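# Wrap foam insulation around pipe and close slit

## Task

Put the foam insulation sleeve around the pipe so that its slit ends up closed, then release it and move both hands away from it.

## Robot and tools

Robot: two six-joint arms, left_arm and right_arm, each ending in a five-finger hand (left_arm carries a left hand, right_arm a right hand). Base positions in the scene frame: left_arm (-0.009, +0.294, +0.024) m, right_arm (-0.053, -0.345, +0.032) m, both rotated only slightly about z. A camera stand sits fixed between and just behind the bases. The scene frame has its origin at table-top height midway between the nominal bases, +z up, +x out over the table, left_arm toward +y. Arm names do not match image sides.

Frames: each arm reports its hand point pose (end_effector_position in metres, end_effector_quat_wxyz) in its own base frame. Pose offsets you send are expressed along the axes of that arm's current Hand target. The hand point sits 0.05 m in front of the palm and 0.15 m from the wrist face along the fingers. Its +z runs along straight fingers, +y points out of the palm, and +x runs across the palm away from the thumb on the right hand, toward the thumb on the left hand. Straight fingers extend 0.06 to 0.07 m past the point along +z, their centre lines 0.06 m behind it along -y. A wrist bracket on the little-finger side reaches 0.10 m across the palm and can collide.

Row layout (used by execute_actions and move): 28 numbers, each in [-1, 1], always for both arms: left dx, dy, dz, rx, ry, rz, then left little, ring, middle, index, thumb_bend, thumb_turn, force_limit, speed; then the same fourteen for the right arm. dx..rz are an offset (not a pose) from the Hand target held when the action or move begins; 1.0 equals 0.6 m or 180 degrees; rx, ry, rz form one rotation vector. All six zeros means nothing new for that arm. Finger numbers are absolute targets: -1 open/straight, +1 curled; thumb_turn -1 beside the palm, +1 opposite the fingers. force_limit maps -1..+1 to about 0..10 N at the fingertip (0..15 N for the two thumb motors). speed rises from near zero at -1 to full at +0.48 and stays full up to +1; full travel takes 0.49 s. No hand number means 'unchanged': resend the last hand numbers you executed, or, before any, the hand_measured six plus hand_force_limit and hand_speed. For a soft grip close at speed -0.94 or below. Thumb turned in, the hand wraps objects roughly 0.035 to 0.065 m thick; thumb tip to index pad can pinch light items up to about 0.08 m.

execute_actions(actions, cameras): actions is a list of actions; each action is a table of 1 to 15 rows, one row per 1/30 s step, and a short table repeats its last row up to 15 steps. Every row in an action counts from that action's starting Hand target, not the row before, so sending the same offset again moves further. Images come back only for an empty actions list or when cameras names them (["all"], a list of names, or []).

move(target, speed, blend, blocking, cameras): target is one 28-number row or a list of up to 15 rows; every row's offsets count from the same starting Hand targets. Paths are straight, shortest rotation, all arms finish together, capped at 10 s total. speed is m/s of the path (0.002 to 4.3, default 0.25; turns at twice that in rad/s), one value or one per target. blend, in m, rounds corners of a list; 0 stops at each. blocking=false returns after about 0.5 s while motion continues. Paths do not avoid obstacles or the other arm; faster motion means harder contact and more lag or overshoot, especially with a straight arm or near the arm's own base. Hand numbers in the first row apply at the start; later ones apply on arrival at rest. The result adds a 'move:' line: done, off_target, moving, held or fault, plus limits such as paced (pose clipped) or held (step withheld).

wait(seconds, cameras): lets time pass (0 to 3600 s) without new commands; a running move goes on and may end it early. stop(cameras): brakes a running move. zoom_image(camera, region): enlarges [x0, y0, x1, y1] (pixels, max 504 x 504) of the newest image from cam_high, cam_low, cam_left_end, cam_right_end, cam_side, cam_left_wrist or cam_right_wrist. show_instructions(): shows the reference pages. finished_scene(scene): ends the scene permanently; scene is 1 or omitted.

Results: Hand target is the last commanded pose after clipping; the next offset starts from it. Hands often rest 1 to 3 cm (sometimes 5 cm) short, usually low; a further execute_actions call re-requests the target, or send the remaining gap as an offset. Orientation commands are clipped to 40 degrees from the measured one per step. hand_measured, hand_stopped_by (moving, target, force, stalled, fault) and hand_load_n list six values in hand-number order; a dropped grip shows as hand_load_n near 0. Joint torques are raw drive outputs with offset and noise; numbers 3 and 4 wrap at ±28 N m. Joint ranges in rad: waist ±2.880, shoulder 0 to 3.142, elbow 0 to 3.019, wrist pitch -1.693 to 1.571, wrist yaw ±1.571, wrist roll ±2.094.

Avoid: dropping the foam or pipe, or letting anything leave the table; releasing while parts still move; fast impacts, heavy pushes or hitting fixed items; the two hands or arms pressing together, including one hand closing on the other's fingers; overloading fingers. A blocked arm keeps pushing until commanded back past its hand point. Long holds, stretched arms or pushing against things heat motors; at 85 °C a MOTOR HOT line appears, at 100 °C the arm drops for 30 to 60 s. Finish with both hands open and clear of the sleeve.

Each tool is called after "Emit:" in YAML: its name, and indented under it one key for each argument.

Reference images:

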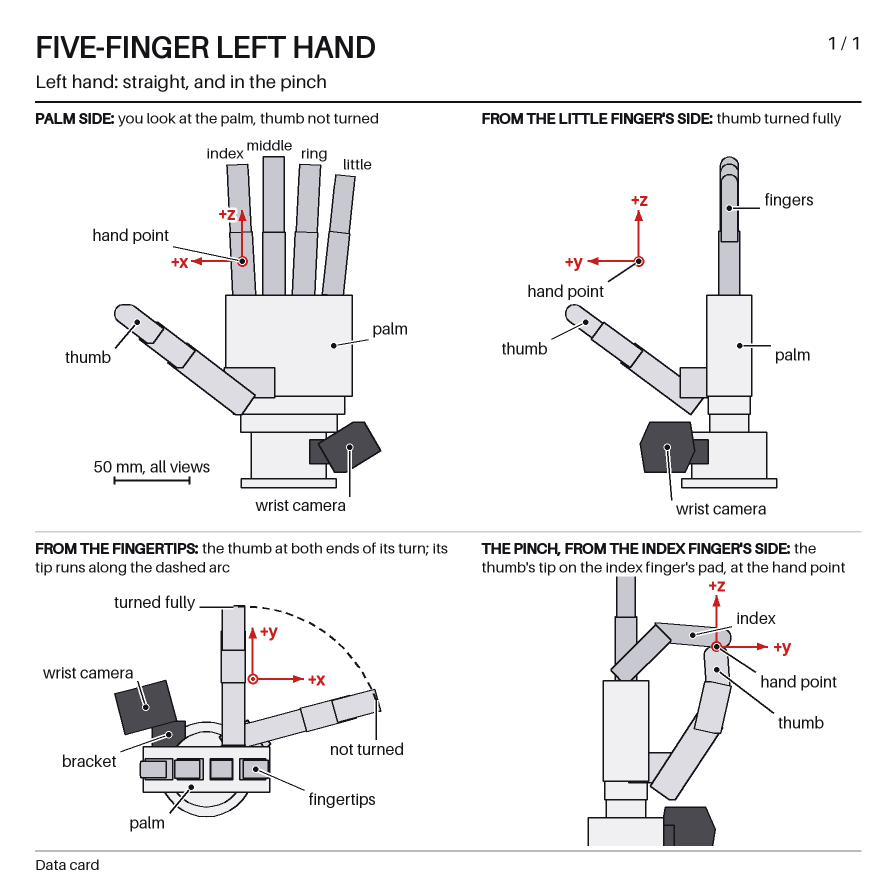

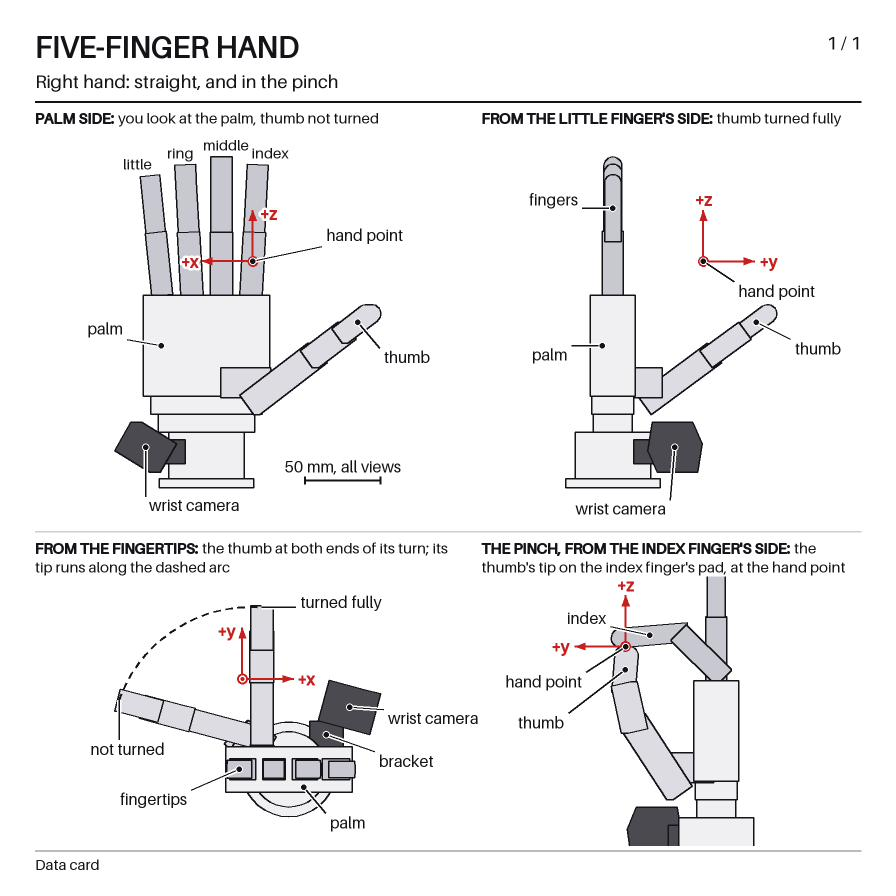

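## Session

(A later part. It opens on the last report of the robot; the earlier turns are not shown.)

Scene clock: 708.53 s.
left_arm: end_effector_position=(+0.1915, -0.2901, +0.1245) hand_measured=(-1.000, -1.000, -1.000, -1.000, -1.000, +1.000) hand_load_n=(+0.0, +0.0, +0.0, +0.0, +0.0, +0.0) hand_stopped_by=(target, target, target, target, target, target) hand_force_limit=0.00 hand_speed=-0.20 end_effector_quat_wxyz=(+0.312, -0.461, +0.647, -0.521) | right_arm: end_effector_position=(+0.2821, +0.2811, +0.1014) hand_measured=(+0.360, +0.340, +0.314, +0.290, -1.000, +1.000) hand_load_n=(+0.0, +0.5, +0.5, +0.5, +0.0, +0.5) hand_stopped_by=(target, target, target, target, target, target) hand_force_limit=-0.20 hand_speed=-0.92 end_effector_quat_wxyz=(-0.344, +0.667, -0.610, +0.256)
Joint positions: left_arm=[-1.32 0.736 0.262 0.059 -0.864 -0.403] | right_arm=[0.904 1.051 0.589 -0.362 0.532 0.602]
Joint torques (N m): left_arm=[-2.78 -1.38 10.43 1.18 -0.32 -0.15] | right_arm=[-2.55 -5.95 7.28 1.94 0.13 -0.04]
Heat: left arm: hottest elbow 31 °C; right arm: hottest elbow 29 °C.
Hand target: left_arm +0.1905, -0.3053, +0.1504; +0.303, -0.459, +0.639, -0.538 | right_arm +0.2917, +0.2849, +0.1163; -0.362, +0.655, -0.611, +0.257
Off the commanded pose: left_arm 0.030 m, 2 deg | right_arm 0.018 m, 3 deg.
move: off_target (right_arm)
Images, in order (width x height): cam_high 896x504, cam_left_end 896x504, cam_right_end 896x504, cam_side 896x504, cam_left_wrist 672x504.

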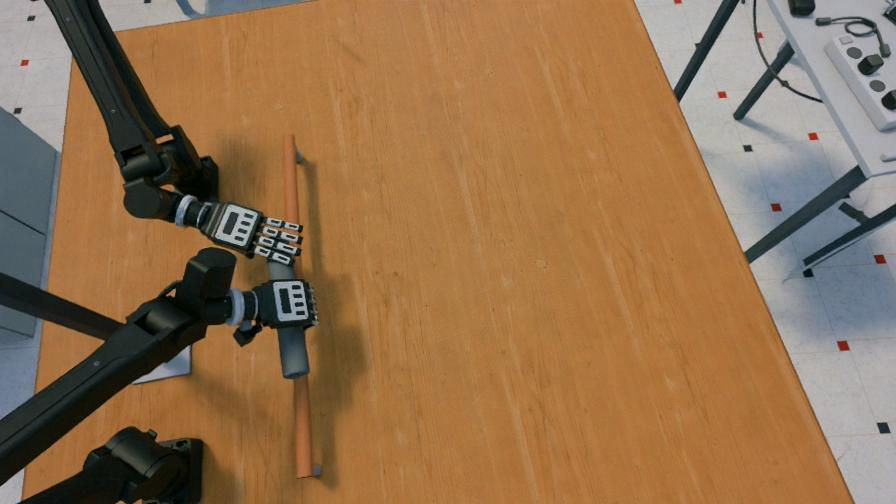

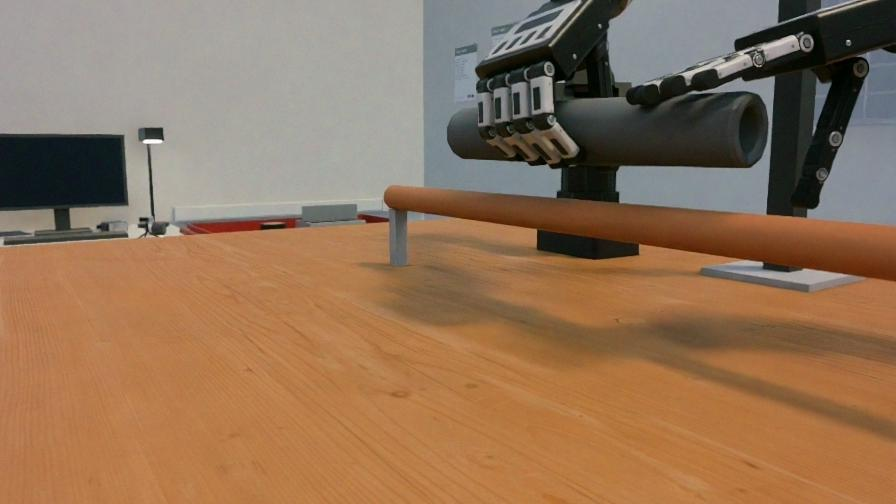

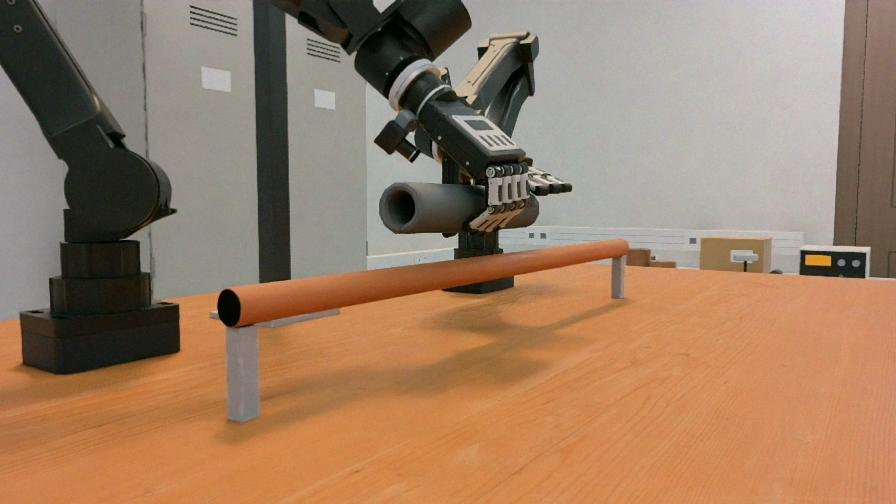

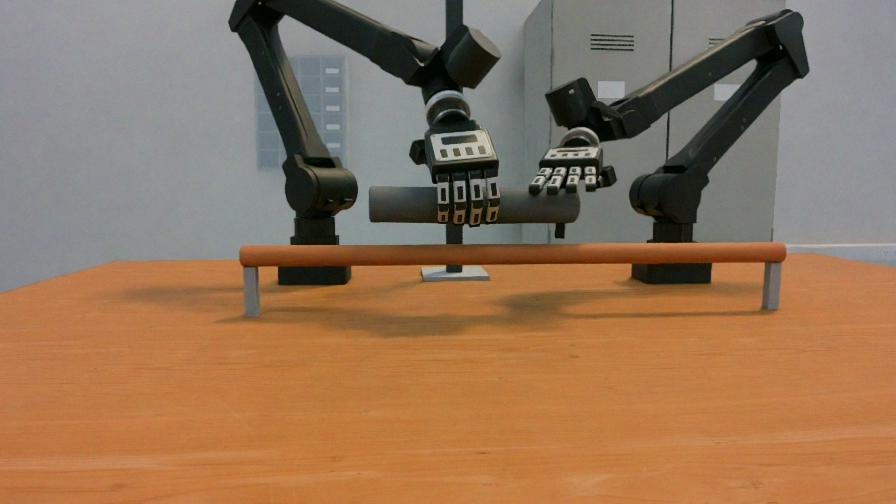

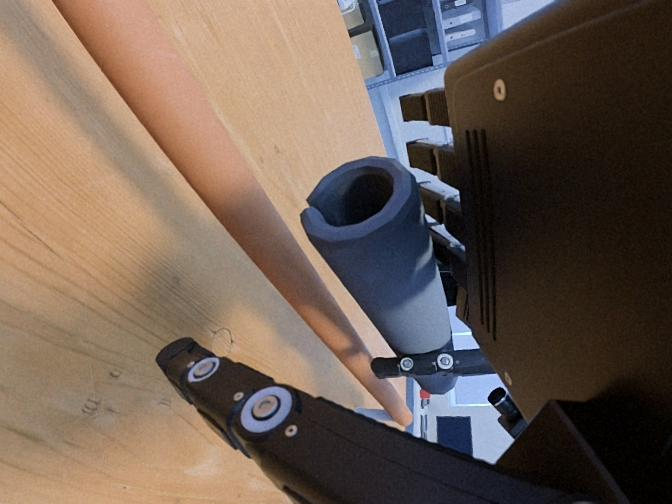

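Emit:
move:
  target: [0.0054,-0.0483,-0.012,0,0,0,-1,-1,-1,-1,-1,1,0,-0.2,0.0012,-0.0061,0.0078,0.0026,0.0197,0.0151,0.36,0.34,0.315,0.29,-1,1,-0.2,-0.92]
  speed: 0.05
  cameras: ["cam_high","cam_side","cam_right_end","cam_left_end","cam_left_wrist"]

Emit:
zoom_image:
  camera: "cam_high"
  region: [230, 220, 350, 420]

Emit:
zoom_image:
  camera: "cam_side"
  region: [350, 140, 650, 290]

Scene clock: 710.30 s.
left_arm: end_effector_position=(+0.1919, -0.2918, +0.1526) hand_measured=(-1.000, -1.000, -1.000, -1.000, -1.000, +1.000) hand_load_n=(+0.0, +0.0, +0.0, +0.0, +0.0, +0.0) hand_stopped_by=(target, target, target, target, target, target) hand_force_limit=0.00 hand_speed=-0.20 end_effector_quat_wxyz=(+0.312, -0.461, +0.647, -0.521) | right_arm: end_effector_position=(+0.2892, +0.2743, +0.1018) hand_measured=(+0.360, +0.340, +0.314, +0.290, -1.000, +1.000) hand_load_n=(+0.0, +0.5, +0.5, +0.5, +0.0, +0.5) hand_stopped_by=(target, target, target, target, target, target) hand_force_limit=-0.20 hand_speed=-0.92 end_effector_quat_wxyz=(-0.342, +0.638, -0.634, +0.272)
Joint positions: left_arm=[-1.32 0.681 0.327 -0.062 -0.864 -0.403] | right_arm=[0.904 1.056 0.589 -0.373 0.59 0.665]
Joint torques (N m): left_arm=[-2.78 -1.14 10.99 1.1 -0.33 -0.14] | right_arm=[-1.2 -4.42 8.92 0.76 0.4 0.12]
Heat: left arm: hottest elbow 31 °C; right arm: hottest elbow 29 °C.
Hand target: left_arm +0.1904, -0.3052, +0.1804; +0.303, -0.459, +0.639, -0.538 | right_arm +0.2977, +0.2849, +0.1162; -0.352, +0.631, -0.637, +0.271
Off the commanded pose: left_arm 0.031 m, 2 deg | right_arm 0.020 m, 1 deg.
move: off_target (left_arm, right_arm)
Images, in order (width x height): cam_high 896x504, cam_left_end 896x504, cam_right_end 896x504, cam_side 896x504, cam_left_wrist 672x504.

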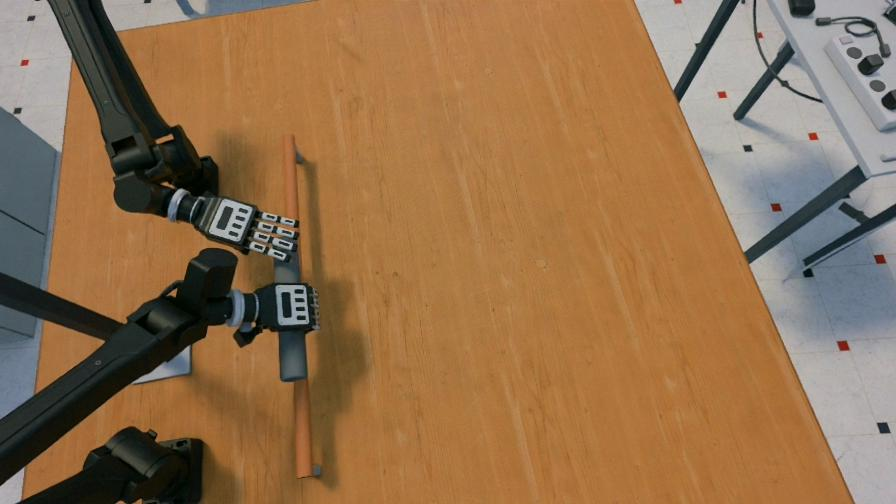

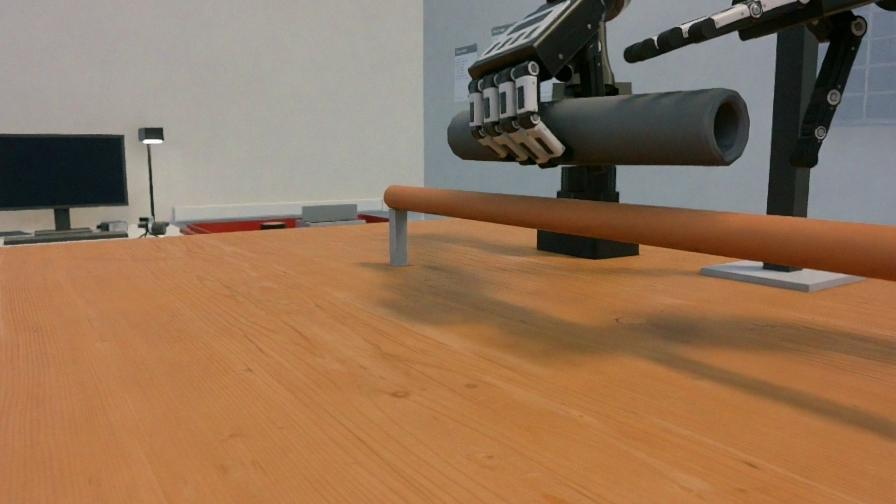

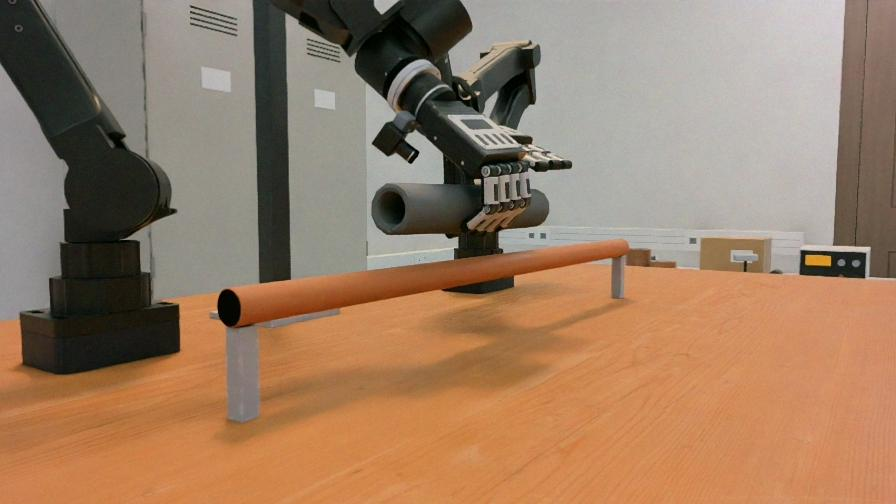

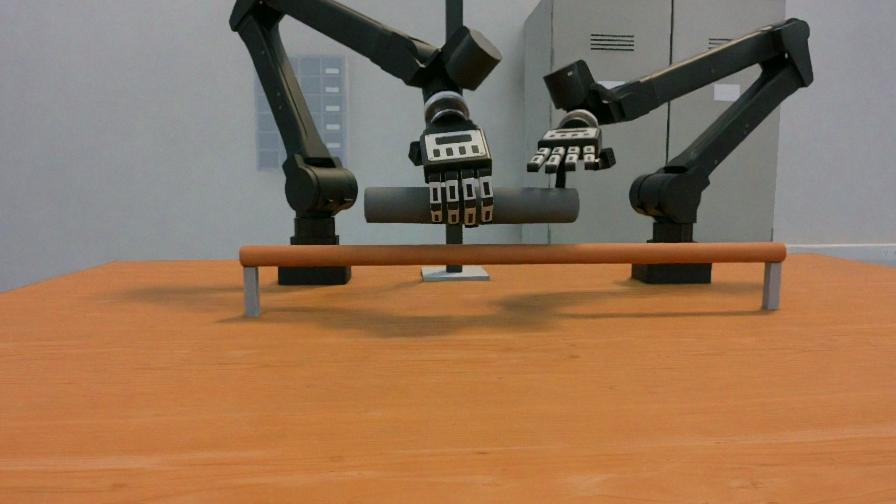

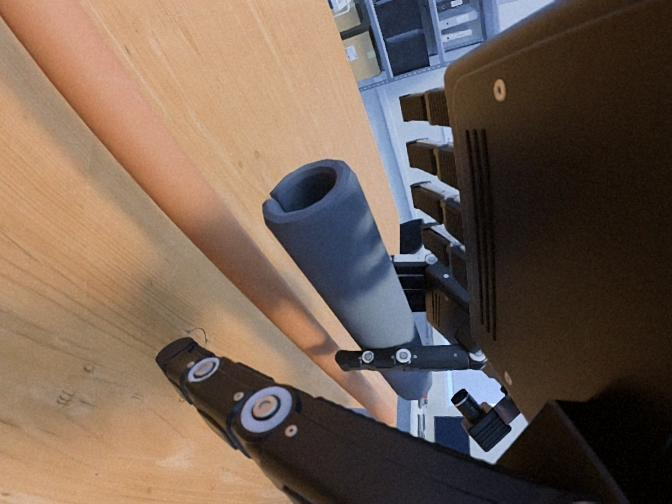

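Scaled by 2.520.

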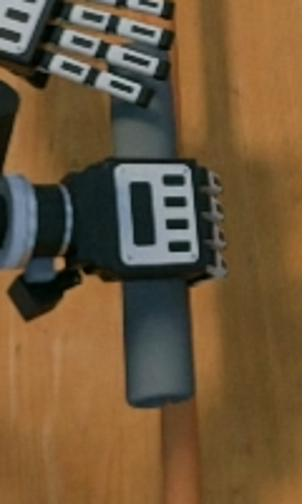

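Scaled by 1.680.

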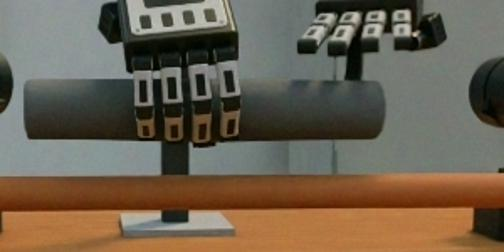

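Emit:
zoom_image:
  camera: "cam_left_end"
  region: [650, 60, 790, 200]

Emit:
zoom_image:
  camera: "cam_right_end"
  region: [350, 160, 450, 260]

Emit:
zoom_image:
  camera: "cam_left_wrist"
  region: [220, 140, 400, 320]

Scaled by 3.600.

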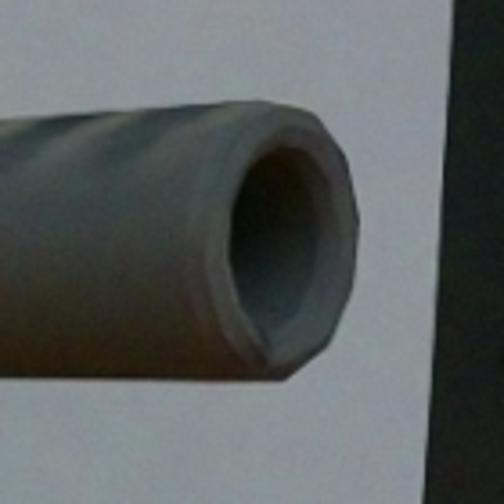

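Scaled by 5.040.

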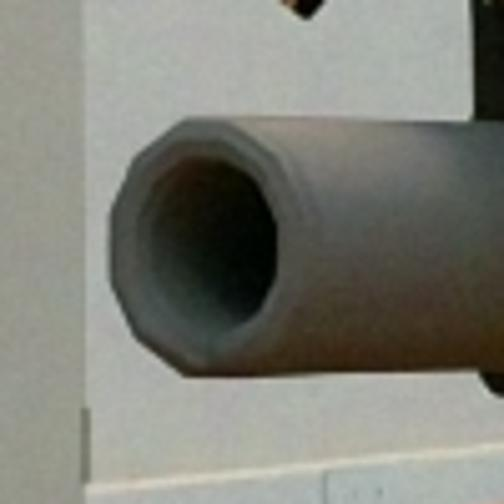

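Scaled by 2.800 from the camera's image (finer frame: 960x720).

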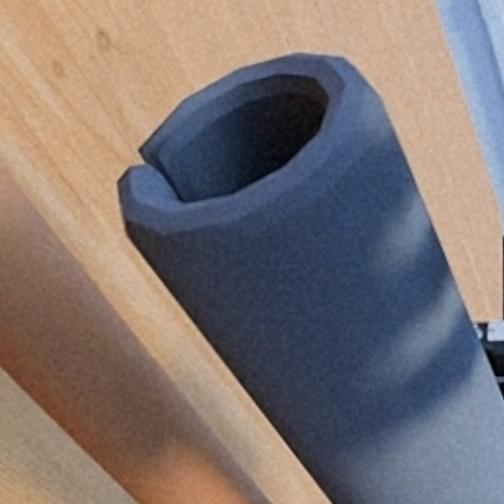

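Emit:
move:
  target: [0,0,0,0,0,0,-1,-1,-1,-1,-1,1,0,-0.2,0.0036,0.033,0.017,0,0,0,0.36,0.34,0.315,0.29,-1,1,-0.2,-0.92]
  speed: 0.04
  cameras: ["cam_high","cam_side"]

Emit:
zoom_image:
  camera: "cam_high"
  region: [230, 220, 350, 420]

Emit:
zoom_image:
  camera: "cam_side"
  region: [350, 140, 650, 290]

Scene clock: 711.83 s.
left_arm: end_effector_position=(+0.1919, -0.2917, +0.1524) hand_measured=(-1.000, -1.000, -1.000, -1.000, -1.000, +1.000) hand_load_n=(+0.0, +0.0, -0.5, -0.5, +0.0, +0.0) hand_stopped_by=(target, target, target, target, target, target) hand_force_limit=0.00 hand_speed=-0.20 end_effector_quat_wxyz=(+0.312, -0.461, +0.648, -0.521) | right_arm: end_effector_position=(+0.2924, +0.2764, +0.0909) hand_measured=(+0.360, +0.340, +0.314, +0.290, -1.000, +1.000) hand_load_n=(+0.0, +0.5, +0.5, +0.5, +0.0, +0.5) hand_stopped_by=(target, target, target, target, target, target) hand_force_limit=-0.20 hand_speed=-0.92 end_effector_quat_wxyz=(-0.342, +0.634, -0.638, +0.274)
Joint positions: left_arm=[-1.32 0.681 0.327 -0.063 -0.864 -0.403] | right_arm=[0.904 1.088 0.576 -0.329 0.598 0.676]
Joint torques (N m): left_arm=[-2.55 -1.14 10.97 1.13 -0.31 -0.17] | right_arm=[-0.38 -4.72 6.74 1.7 0.44 0.14]
Heat: left arm: hottest elbow 31 °C; right arm: hottest elbow 29 °C.
Hand target: left_arm +0.1904, -0.3052, +0.1804; +0.303, -0.459, +0.639, -0.538 | right_arm +0.2937, +0.2848, +0.0941; -0.352, +0.631, -0.637, +0.271
Off the commanded pose: left_arm 0.031 m, 3 deg | right_arm 0.009 m, 1 deg.
move: done

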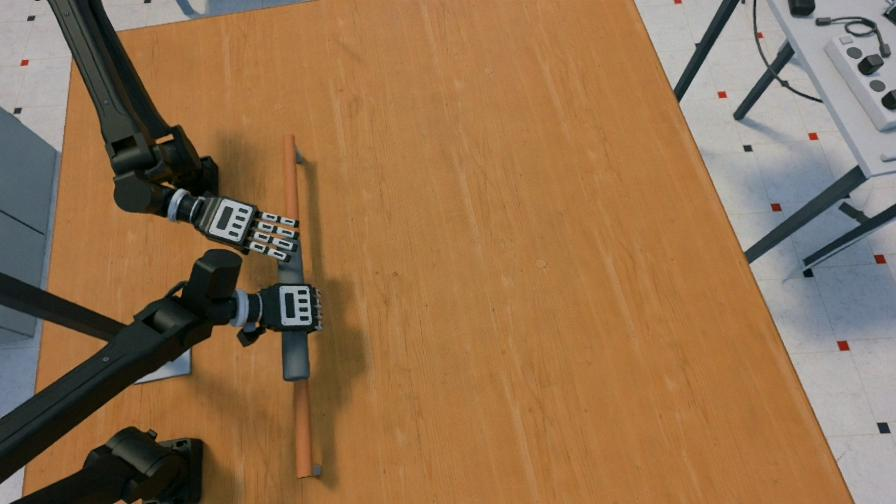

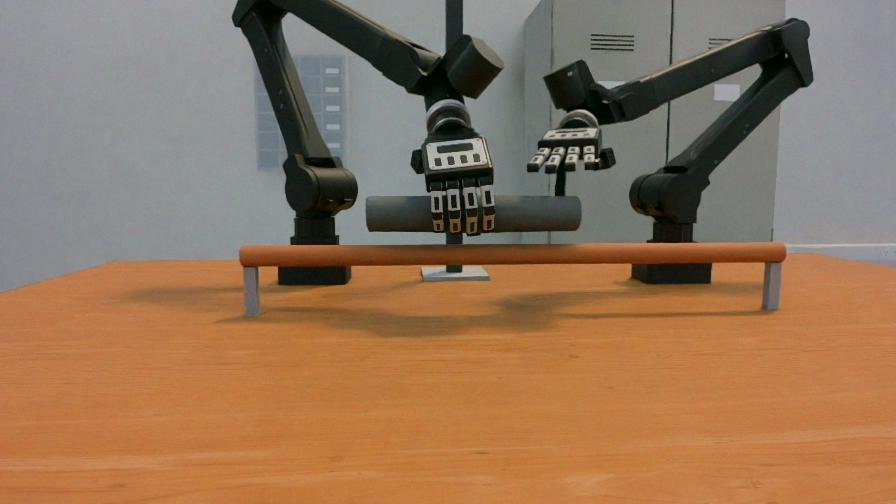

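Scaled by 2.520.

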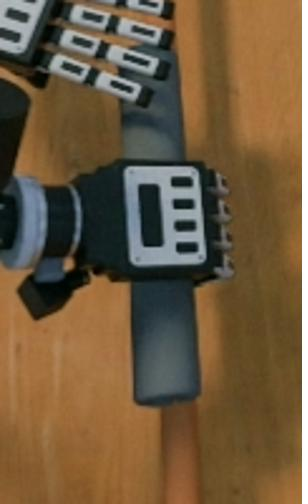

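Scaled by 1.680.

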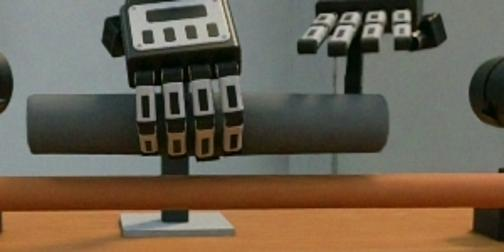

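Emit:
move:
  target: [0,0,0,0,0,0,-1,-1,-1,-1,-1,1,0,-0.2,0.0021,0.0279,0.0047,0,0,0,0.36,0.34,0.315,0.29,-1,1,-0.2,-0.92]
  speed: 0.03
  cameras: ["cam_high","cam_side"]

Emit:
zoom_image:
  camera: "cam_high"
  region: [230, 220, 350, 420]

Emit:
zoom_image:
  camera: "cam_side"
  region: [350, 140, 650, 290]

Scene clock: 714.80 s.
left_arm: end_effector_position=(+0.1919, -0.2917, +0.1524) hand_measured=(-1.000, -1.000, -1.000, -1.000, -1.000, +1.000) hand_load_n=(+0.0, +0.0, +0.0, +0.0, +0.0, +0.0) hand_stopped_by=(target, target, target, target, target, target) hand_force_limit=0.00 hand_speed=-0.20 end_effector_quat_wxyz=(+0.312, -0.461, +0.648, -0.521) | right_arm: end_effector_position=(+0.2852, +0.2763, +0.0768) hand_measured=(+0.360, +0.340, +0.314, +0.290, -1.000, +1.000) hand_load_n=(+0.0, +0.5, +0.5, +0.5, +0.0, +0.5) hand_stopped_by=(target, target, target, target, target, target) hand_force_limit=-0.20 hand_speed=-0.92 end_effector_quat_wxyz=(-0.343, +0.633, -0.638, +0.274)
Joint positions: left_arm=[-1.32 0.681 0.327 -0.063 -0.864 -0.403] | right_arm=[0.924 1.102 0.543 -0.291 0.612 0.695]
Joint torques (N m): left_arm=[-2.61 -1.38 11.03 1.03 -0.32 -0.13] | right_arm=[-0.15 -4.66 6.6 1.61 0.44 0.16]
Heat: left arm: hottest elbow 32 °C; right arm: hottest elbow 29 °C.
Hand target: left_arm +0.1904, -0.3052, +0.1804; +0.303, -0.459, +0.639, -0.538 | right_arm +0.2858, +0.2848, +0.0792; -0.352, +0.631, -0.637, +0.271
Off the commanded pose: left_arm 0.031 m, 2 deg | right_arm 0.009 m, 1 deg.
move: done

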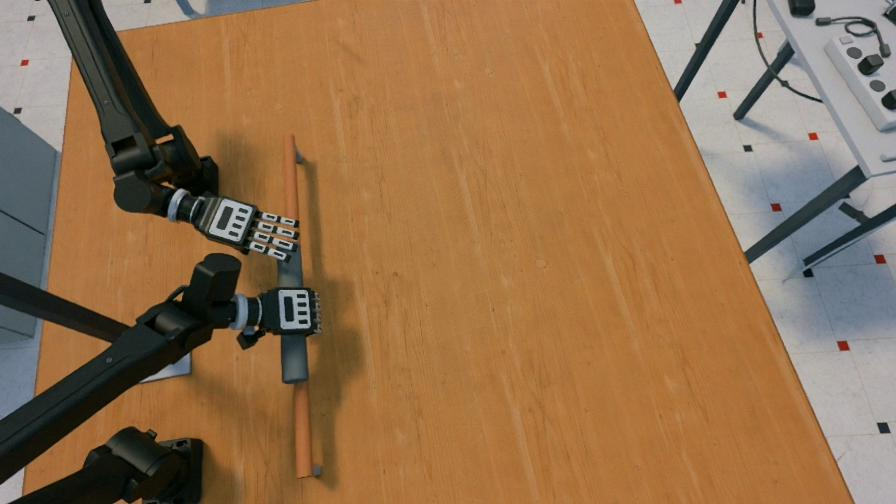

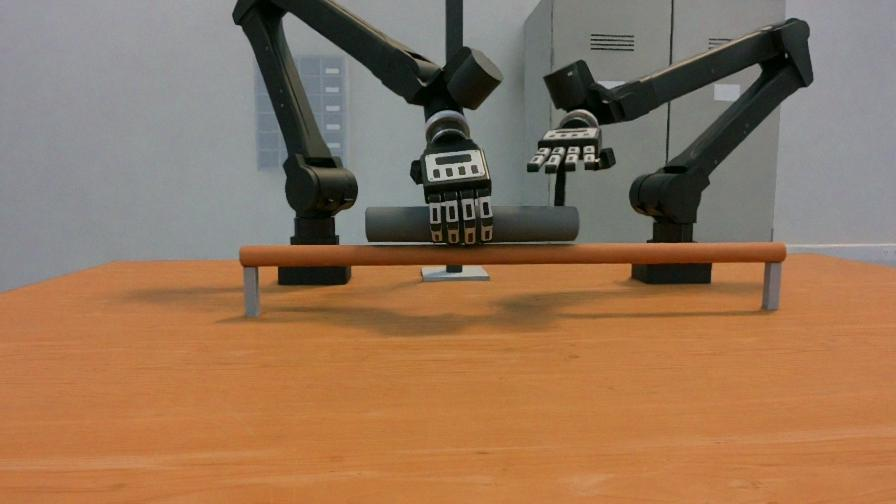

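Scaled by 2.520.

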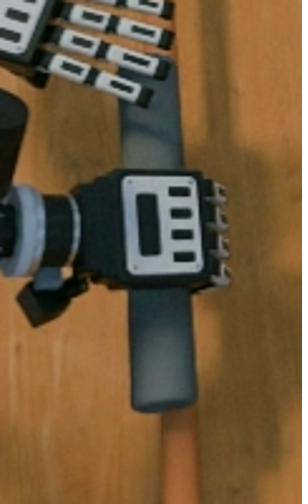

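Scaled by 1.680.

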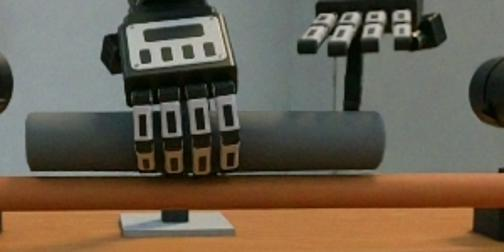

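Emit:
move:
  target: [-0.0049,0.0784,0.1004,0,0,0,-1,-1,-1,-1,-1,1,0,-0.2,0.0007,0.0053,0.0041,0,0,0,0.36,0.34,0.315,0.29,-1,1,-0.2,-0.92]
  speed: 0.06

Emit:
zoom_image:
  camera: "cam_high"
  region: [200, 200, 360, 400]

Emit:
zoom_image:
  camera: "cam_side"
  region: [350, 110, 650, 290]

Scene clock: 717.60 s.
left_arm: end_effector_position=(+0.2264, -0.3307, +0.1228) hand_measured=(-1.000, -1.000, -1.000, -1.000, -1.000, +1.000) hand_load_n=(+0.0, +0.0, +0.0, +0.0, +0.0, +0.0) hand_stopped_by=(target, target, target, target, target, target) hand_force_limit=0.00 hand_speed=-0.20 end_effector_quat_wxyz=(+0.295, -0.459, +0.641, -0.540) | right_arm: end_effector_position=(+0.2863, +0.2777, +0.0752) hand_measured=(+0.360, +0.340, +0.314, +0.290, -1.000, +1.000) hand_load_n=(+0.0, +0.5, +0.5, +0.5, +0.0, +0.5) hand_stopped_by=(target, target, target, target, target, target) hand_force_limit=-0.20 hand_speed=-0.92 end_effector_quat_wxyz=(-0.345, +0.631, -0.638, +0.273)
Joint positions: left_arm=[-1.2 0.97 0.314 0.327 -0.724 -0.343] | right_arm=[0.924 1.109 0.539 -0.275 0.612 0.696]
Joint torques (N m): left_arm=[-0.73 -1.79 6.15 2.74 -0.2 -0.07] | right_arm=[-0.5 -4.48 6.24 1.58 0.44 0.1]
Heat: left arm: hottest elbow 32 °C; right arm: hottest elbow 29 °C.
Hand target: left_arm +0.2324, -0.3272, +0.1204; +0.303, -0.459, +0.639, -0.538 | right_arm +0.2857, +0.2848, +0.0751; -0.352, +0.631, -0.637, +0.271
Off the commanded pose: left_arm 0.007 m, 1 deg | right_arm 0.007 m, 1 deg.
move: done

Scaled by 2.520.
This view is cut from an older image: the scene may have changed since it was taken.

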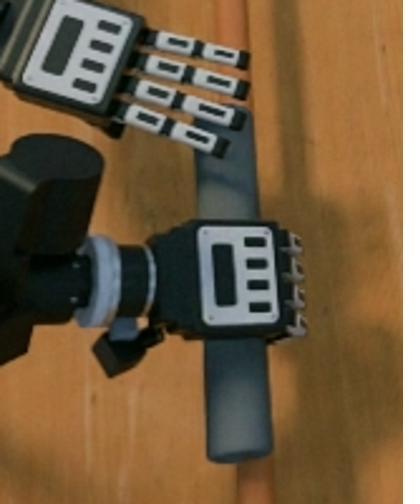

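Scaled by 1.680.
This view is cut from an older image: the scene may have changed since it was taken.

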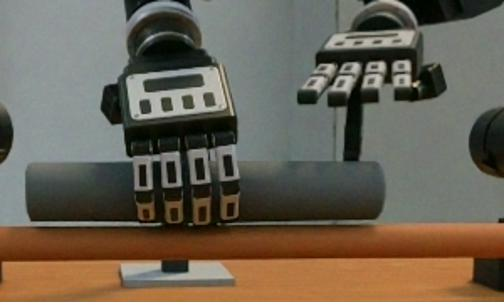

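Emit:
wait:
  seconds: 0.1
  cameras: ["all"]

Emit:
zoom_image:
  camera: "cam_high"
  region: [200, 200, 360, 400]

Emit:
zoom_image:
  camera: "cam_side"
  region: [350, 110, 650, 290]

Emit:
zoom_image:
  camera: "cam_left_end"
  region: [560, 20, 860, 240]

Scene clock: 717.83 s.
left_arm: end_effector_position=(+0.2264, -0.3307, +0.1228) hand_measured=(-1.000, -1.000, -1.000, -1.000, -1.000, +1.000) hand_load_n=(+0.0, +0.0, +0.0, +0.0, +0.0, +0.0) hand_stopped_by=(target, target, target, target, target, target) hand_force_limit=0.00 hand_speed=-0.20 end_effector_quat_wxyz=(+0.296, -0.459, +0.641, -0.540) | right_arm: end_effector_position=(+0.2863, +0.2777, +0.0752) hand_measured=(+0.360, +0.340, +0.314, +0.290, -1.000, +1.000) hand_load_n=(+0.0, +0.5, +0.5, +0.5, +0.0, +0.5) hand_stopped_by=(target, target, target, target, target, target) hand_force_limit=-0.20 hand_speed=-0.92 end_effector_quat_wxyz=(-0.345, +0.631, -0.638, +0.273)
Joint positions: left_arm=[-1.2 0.97 0.314 0.327 -0.724 -0.343] | right_arm=[0.924 1.109 0.539 -0.275 0.612 0.696]
Joint torques (N m): left_arm=[-0.56 -2.08 6.13 2.89 -0.21 -0.06] | right_arm=[-0.44 -4.84 6.26 1.58 0.43 0.09]
Heat: left arm: hottest elbow 32 °C; right arm: hottest elbow 29 °C.
Hand target: left_arm +0.2324, -0.3272, +0.1204; +0.303, -0.459, +0.639, -0.538 | right_arm +0.2857, +0.2848, +0.0751; -0.352, +0.631, -0.637, +0.271
Off the commanded pose: left_arm 0.007 m, 1 deg | right_arm 0.007 m, 1 deg.
wait: 0.10 s; at rest by 0.03 s

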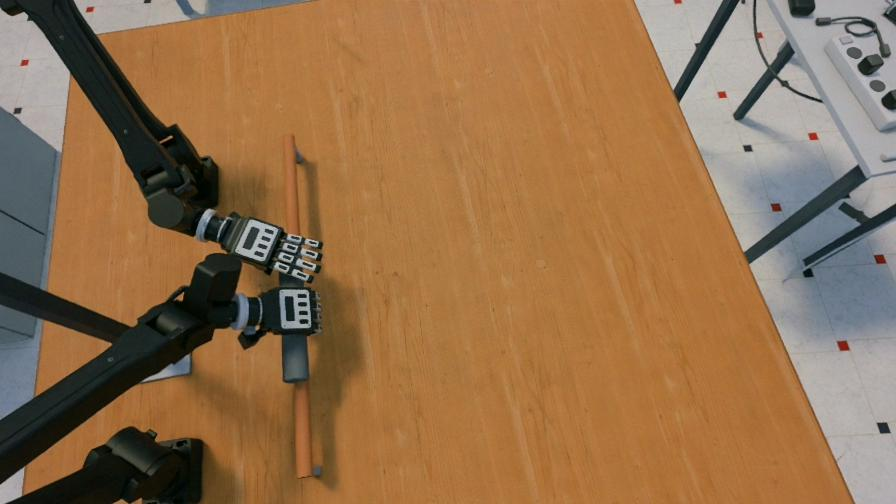

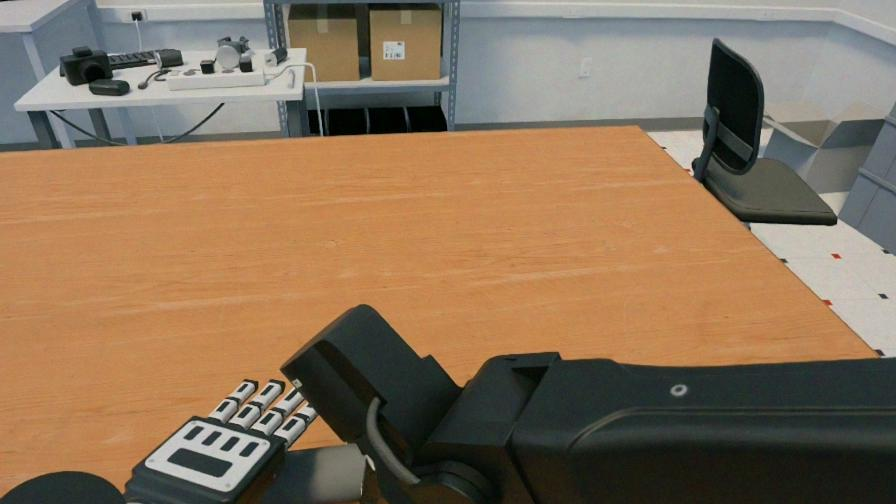

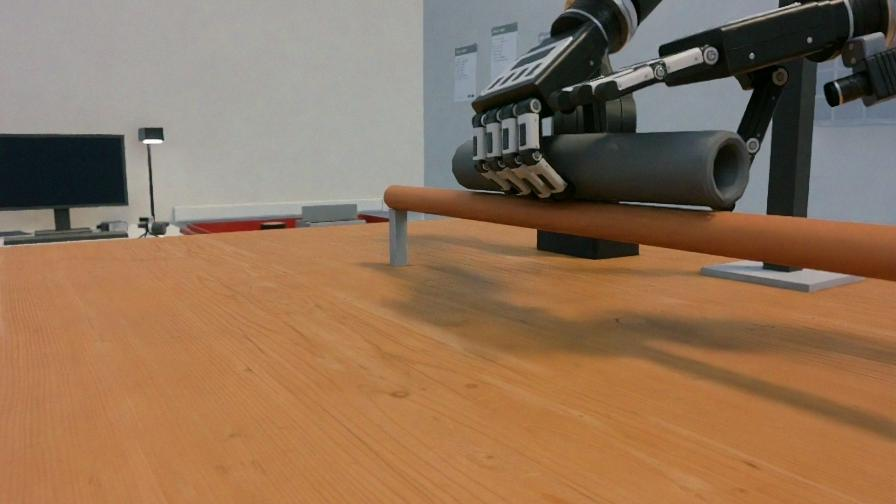

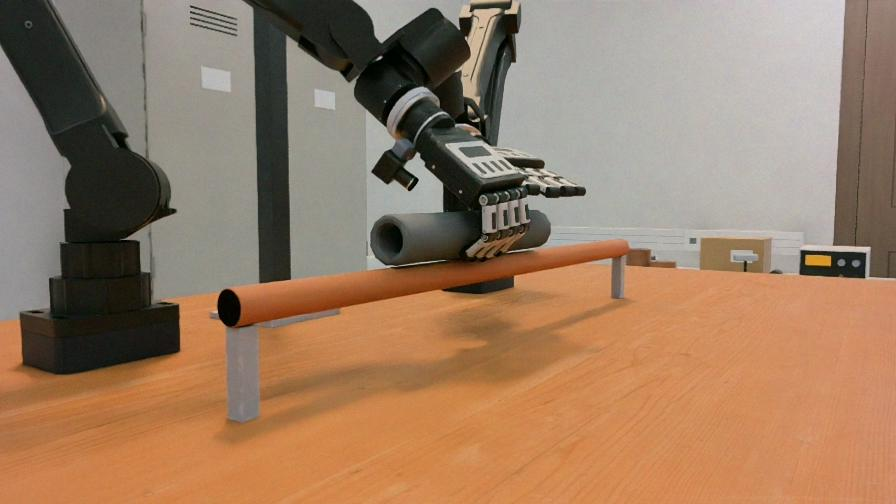

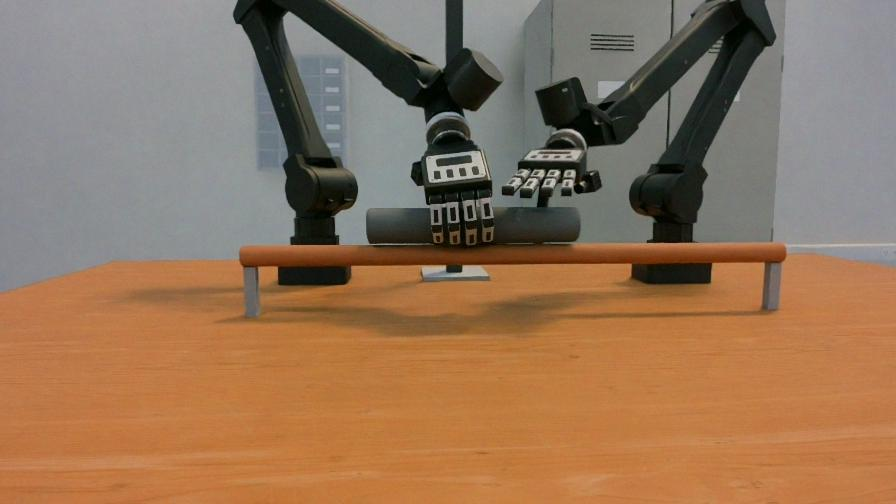

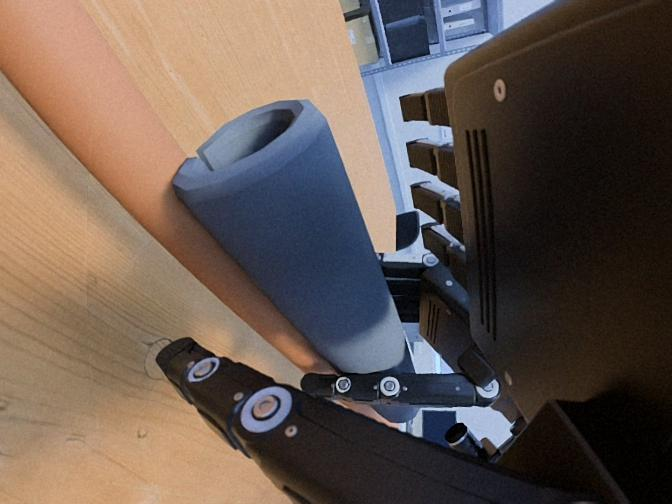

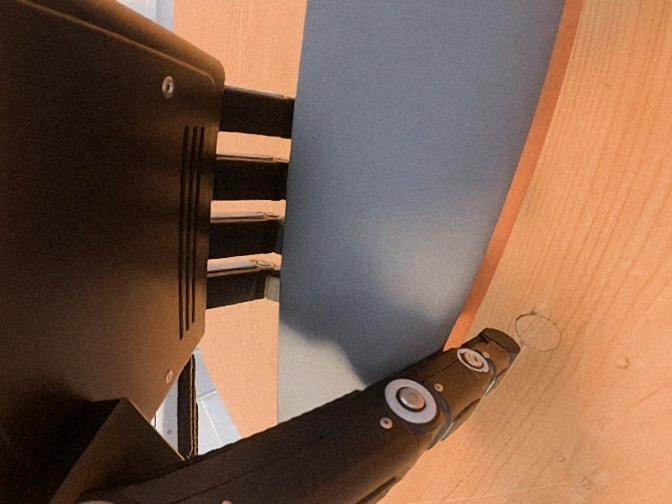

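Scaled by 2.520.

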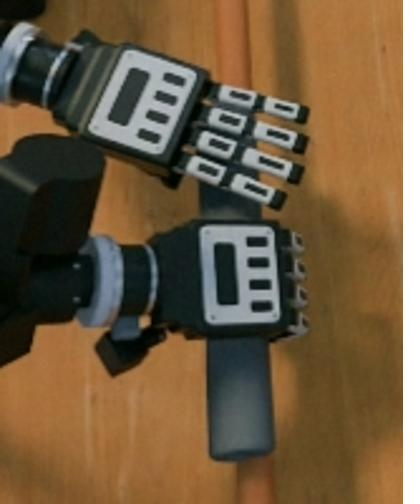

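Scaled by 1.680.

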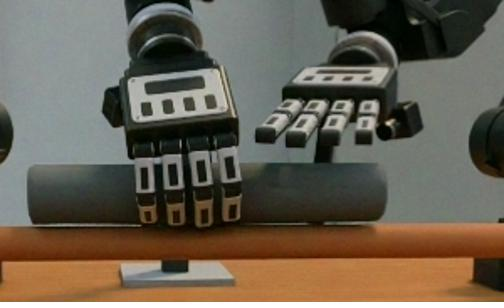

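Scaled by 1.680.

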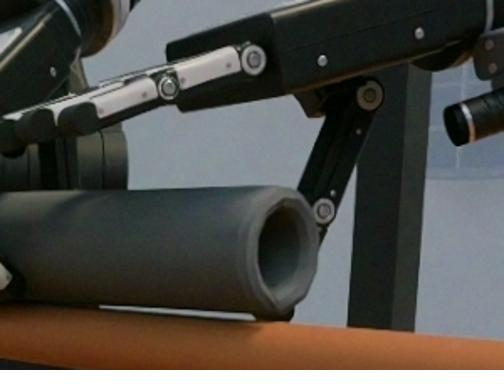

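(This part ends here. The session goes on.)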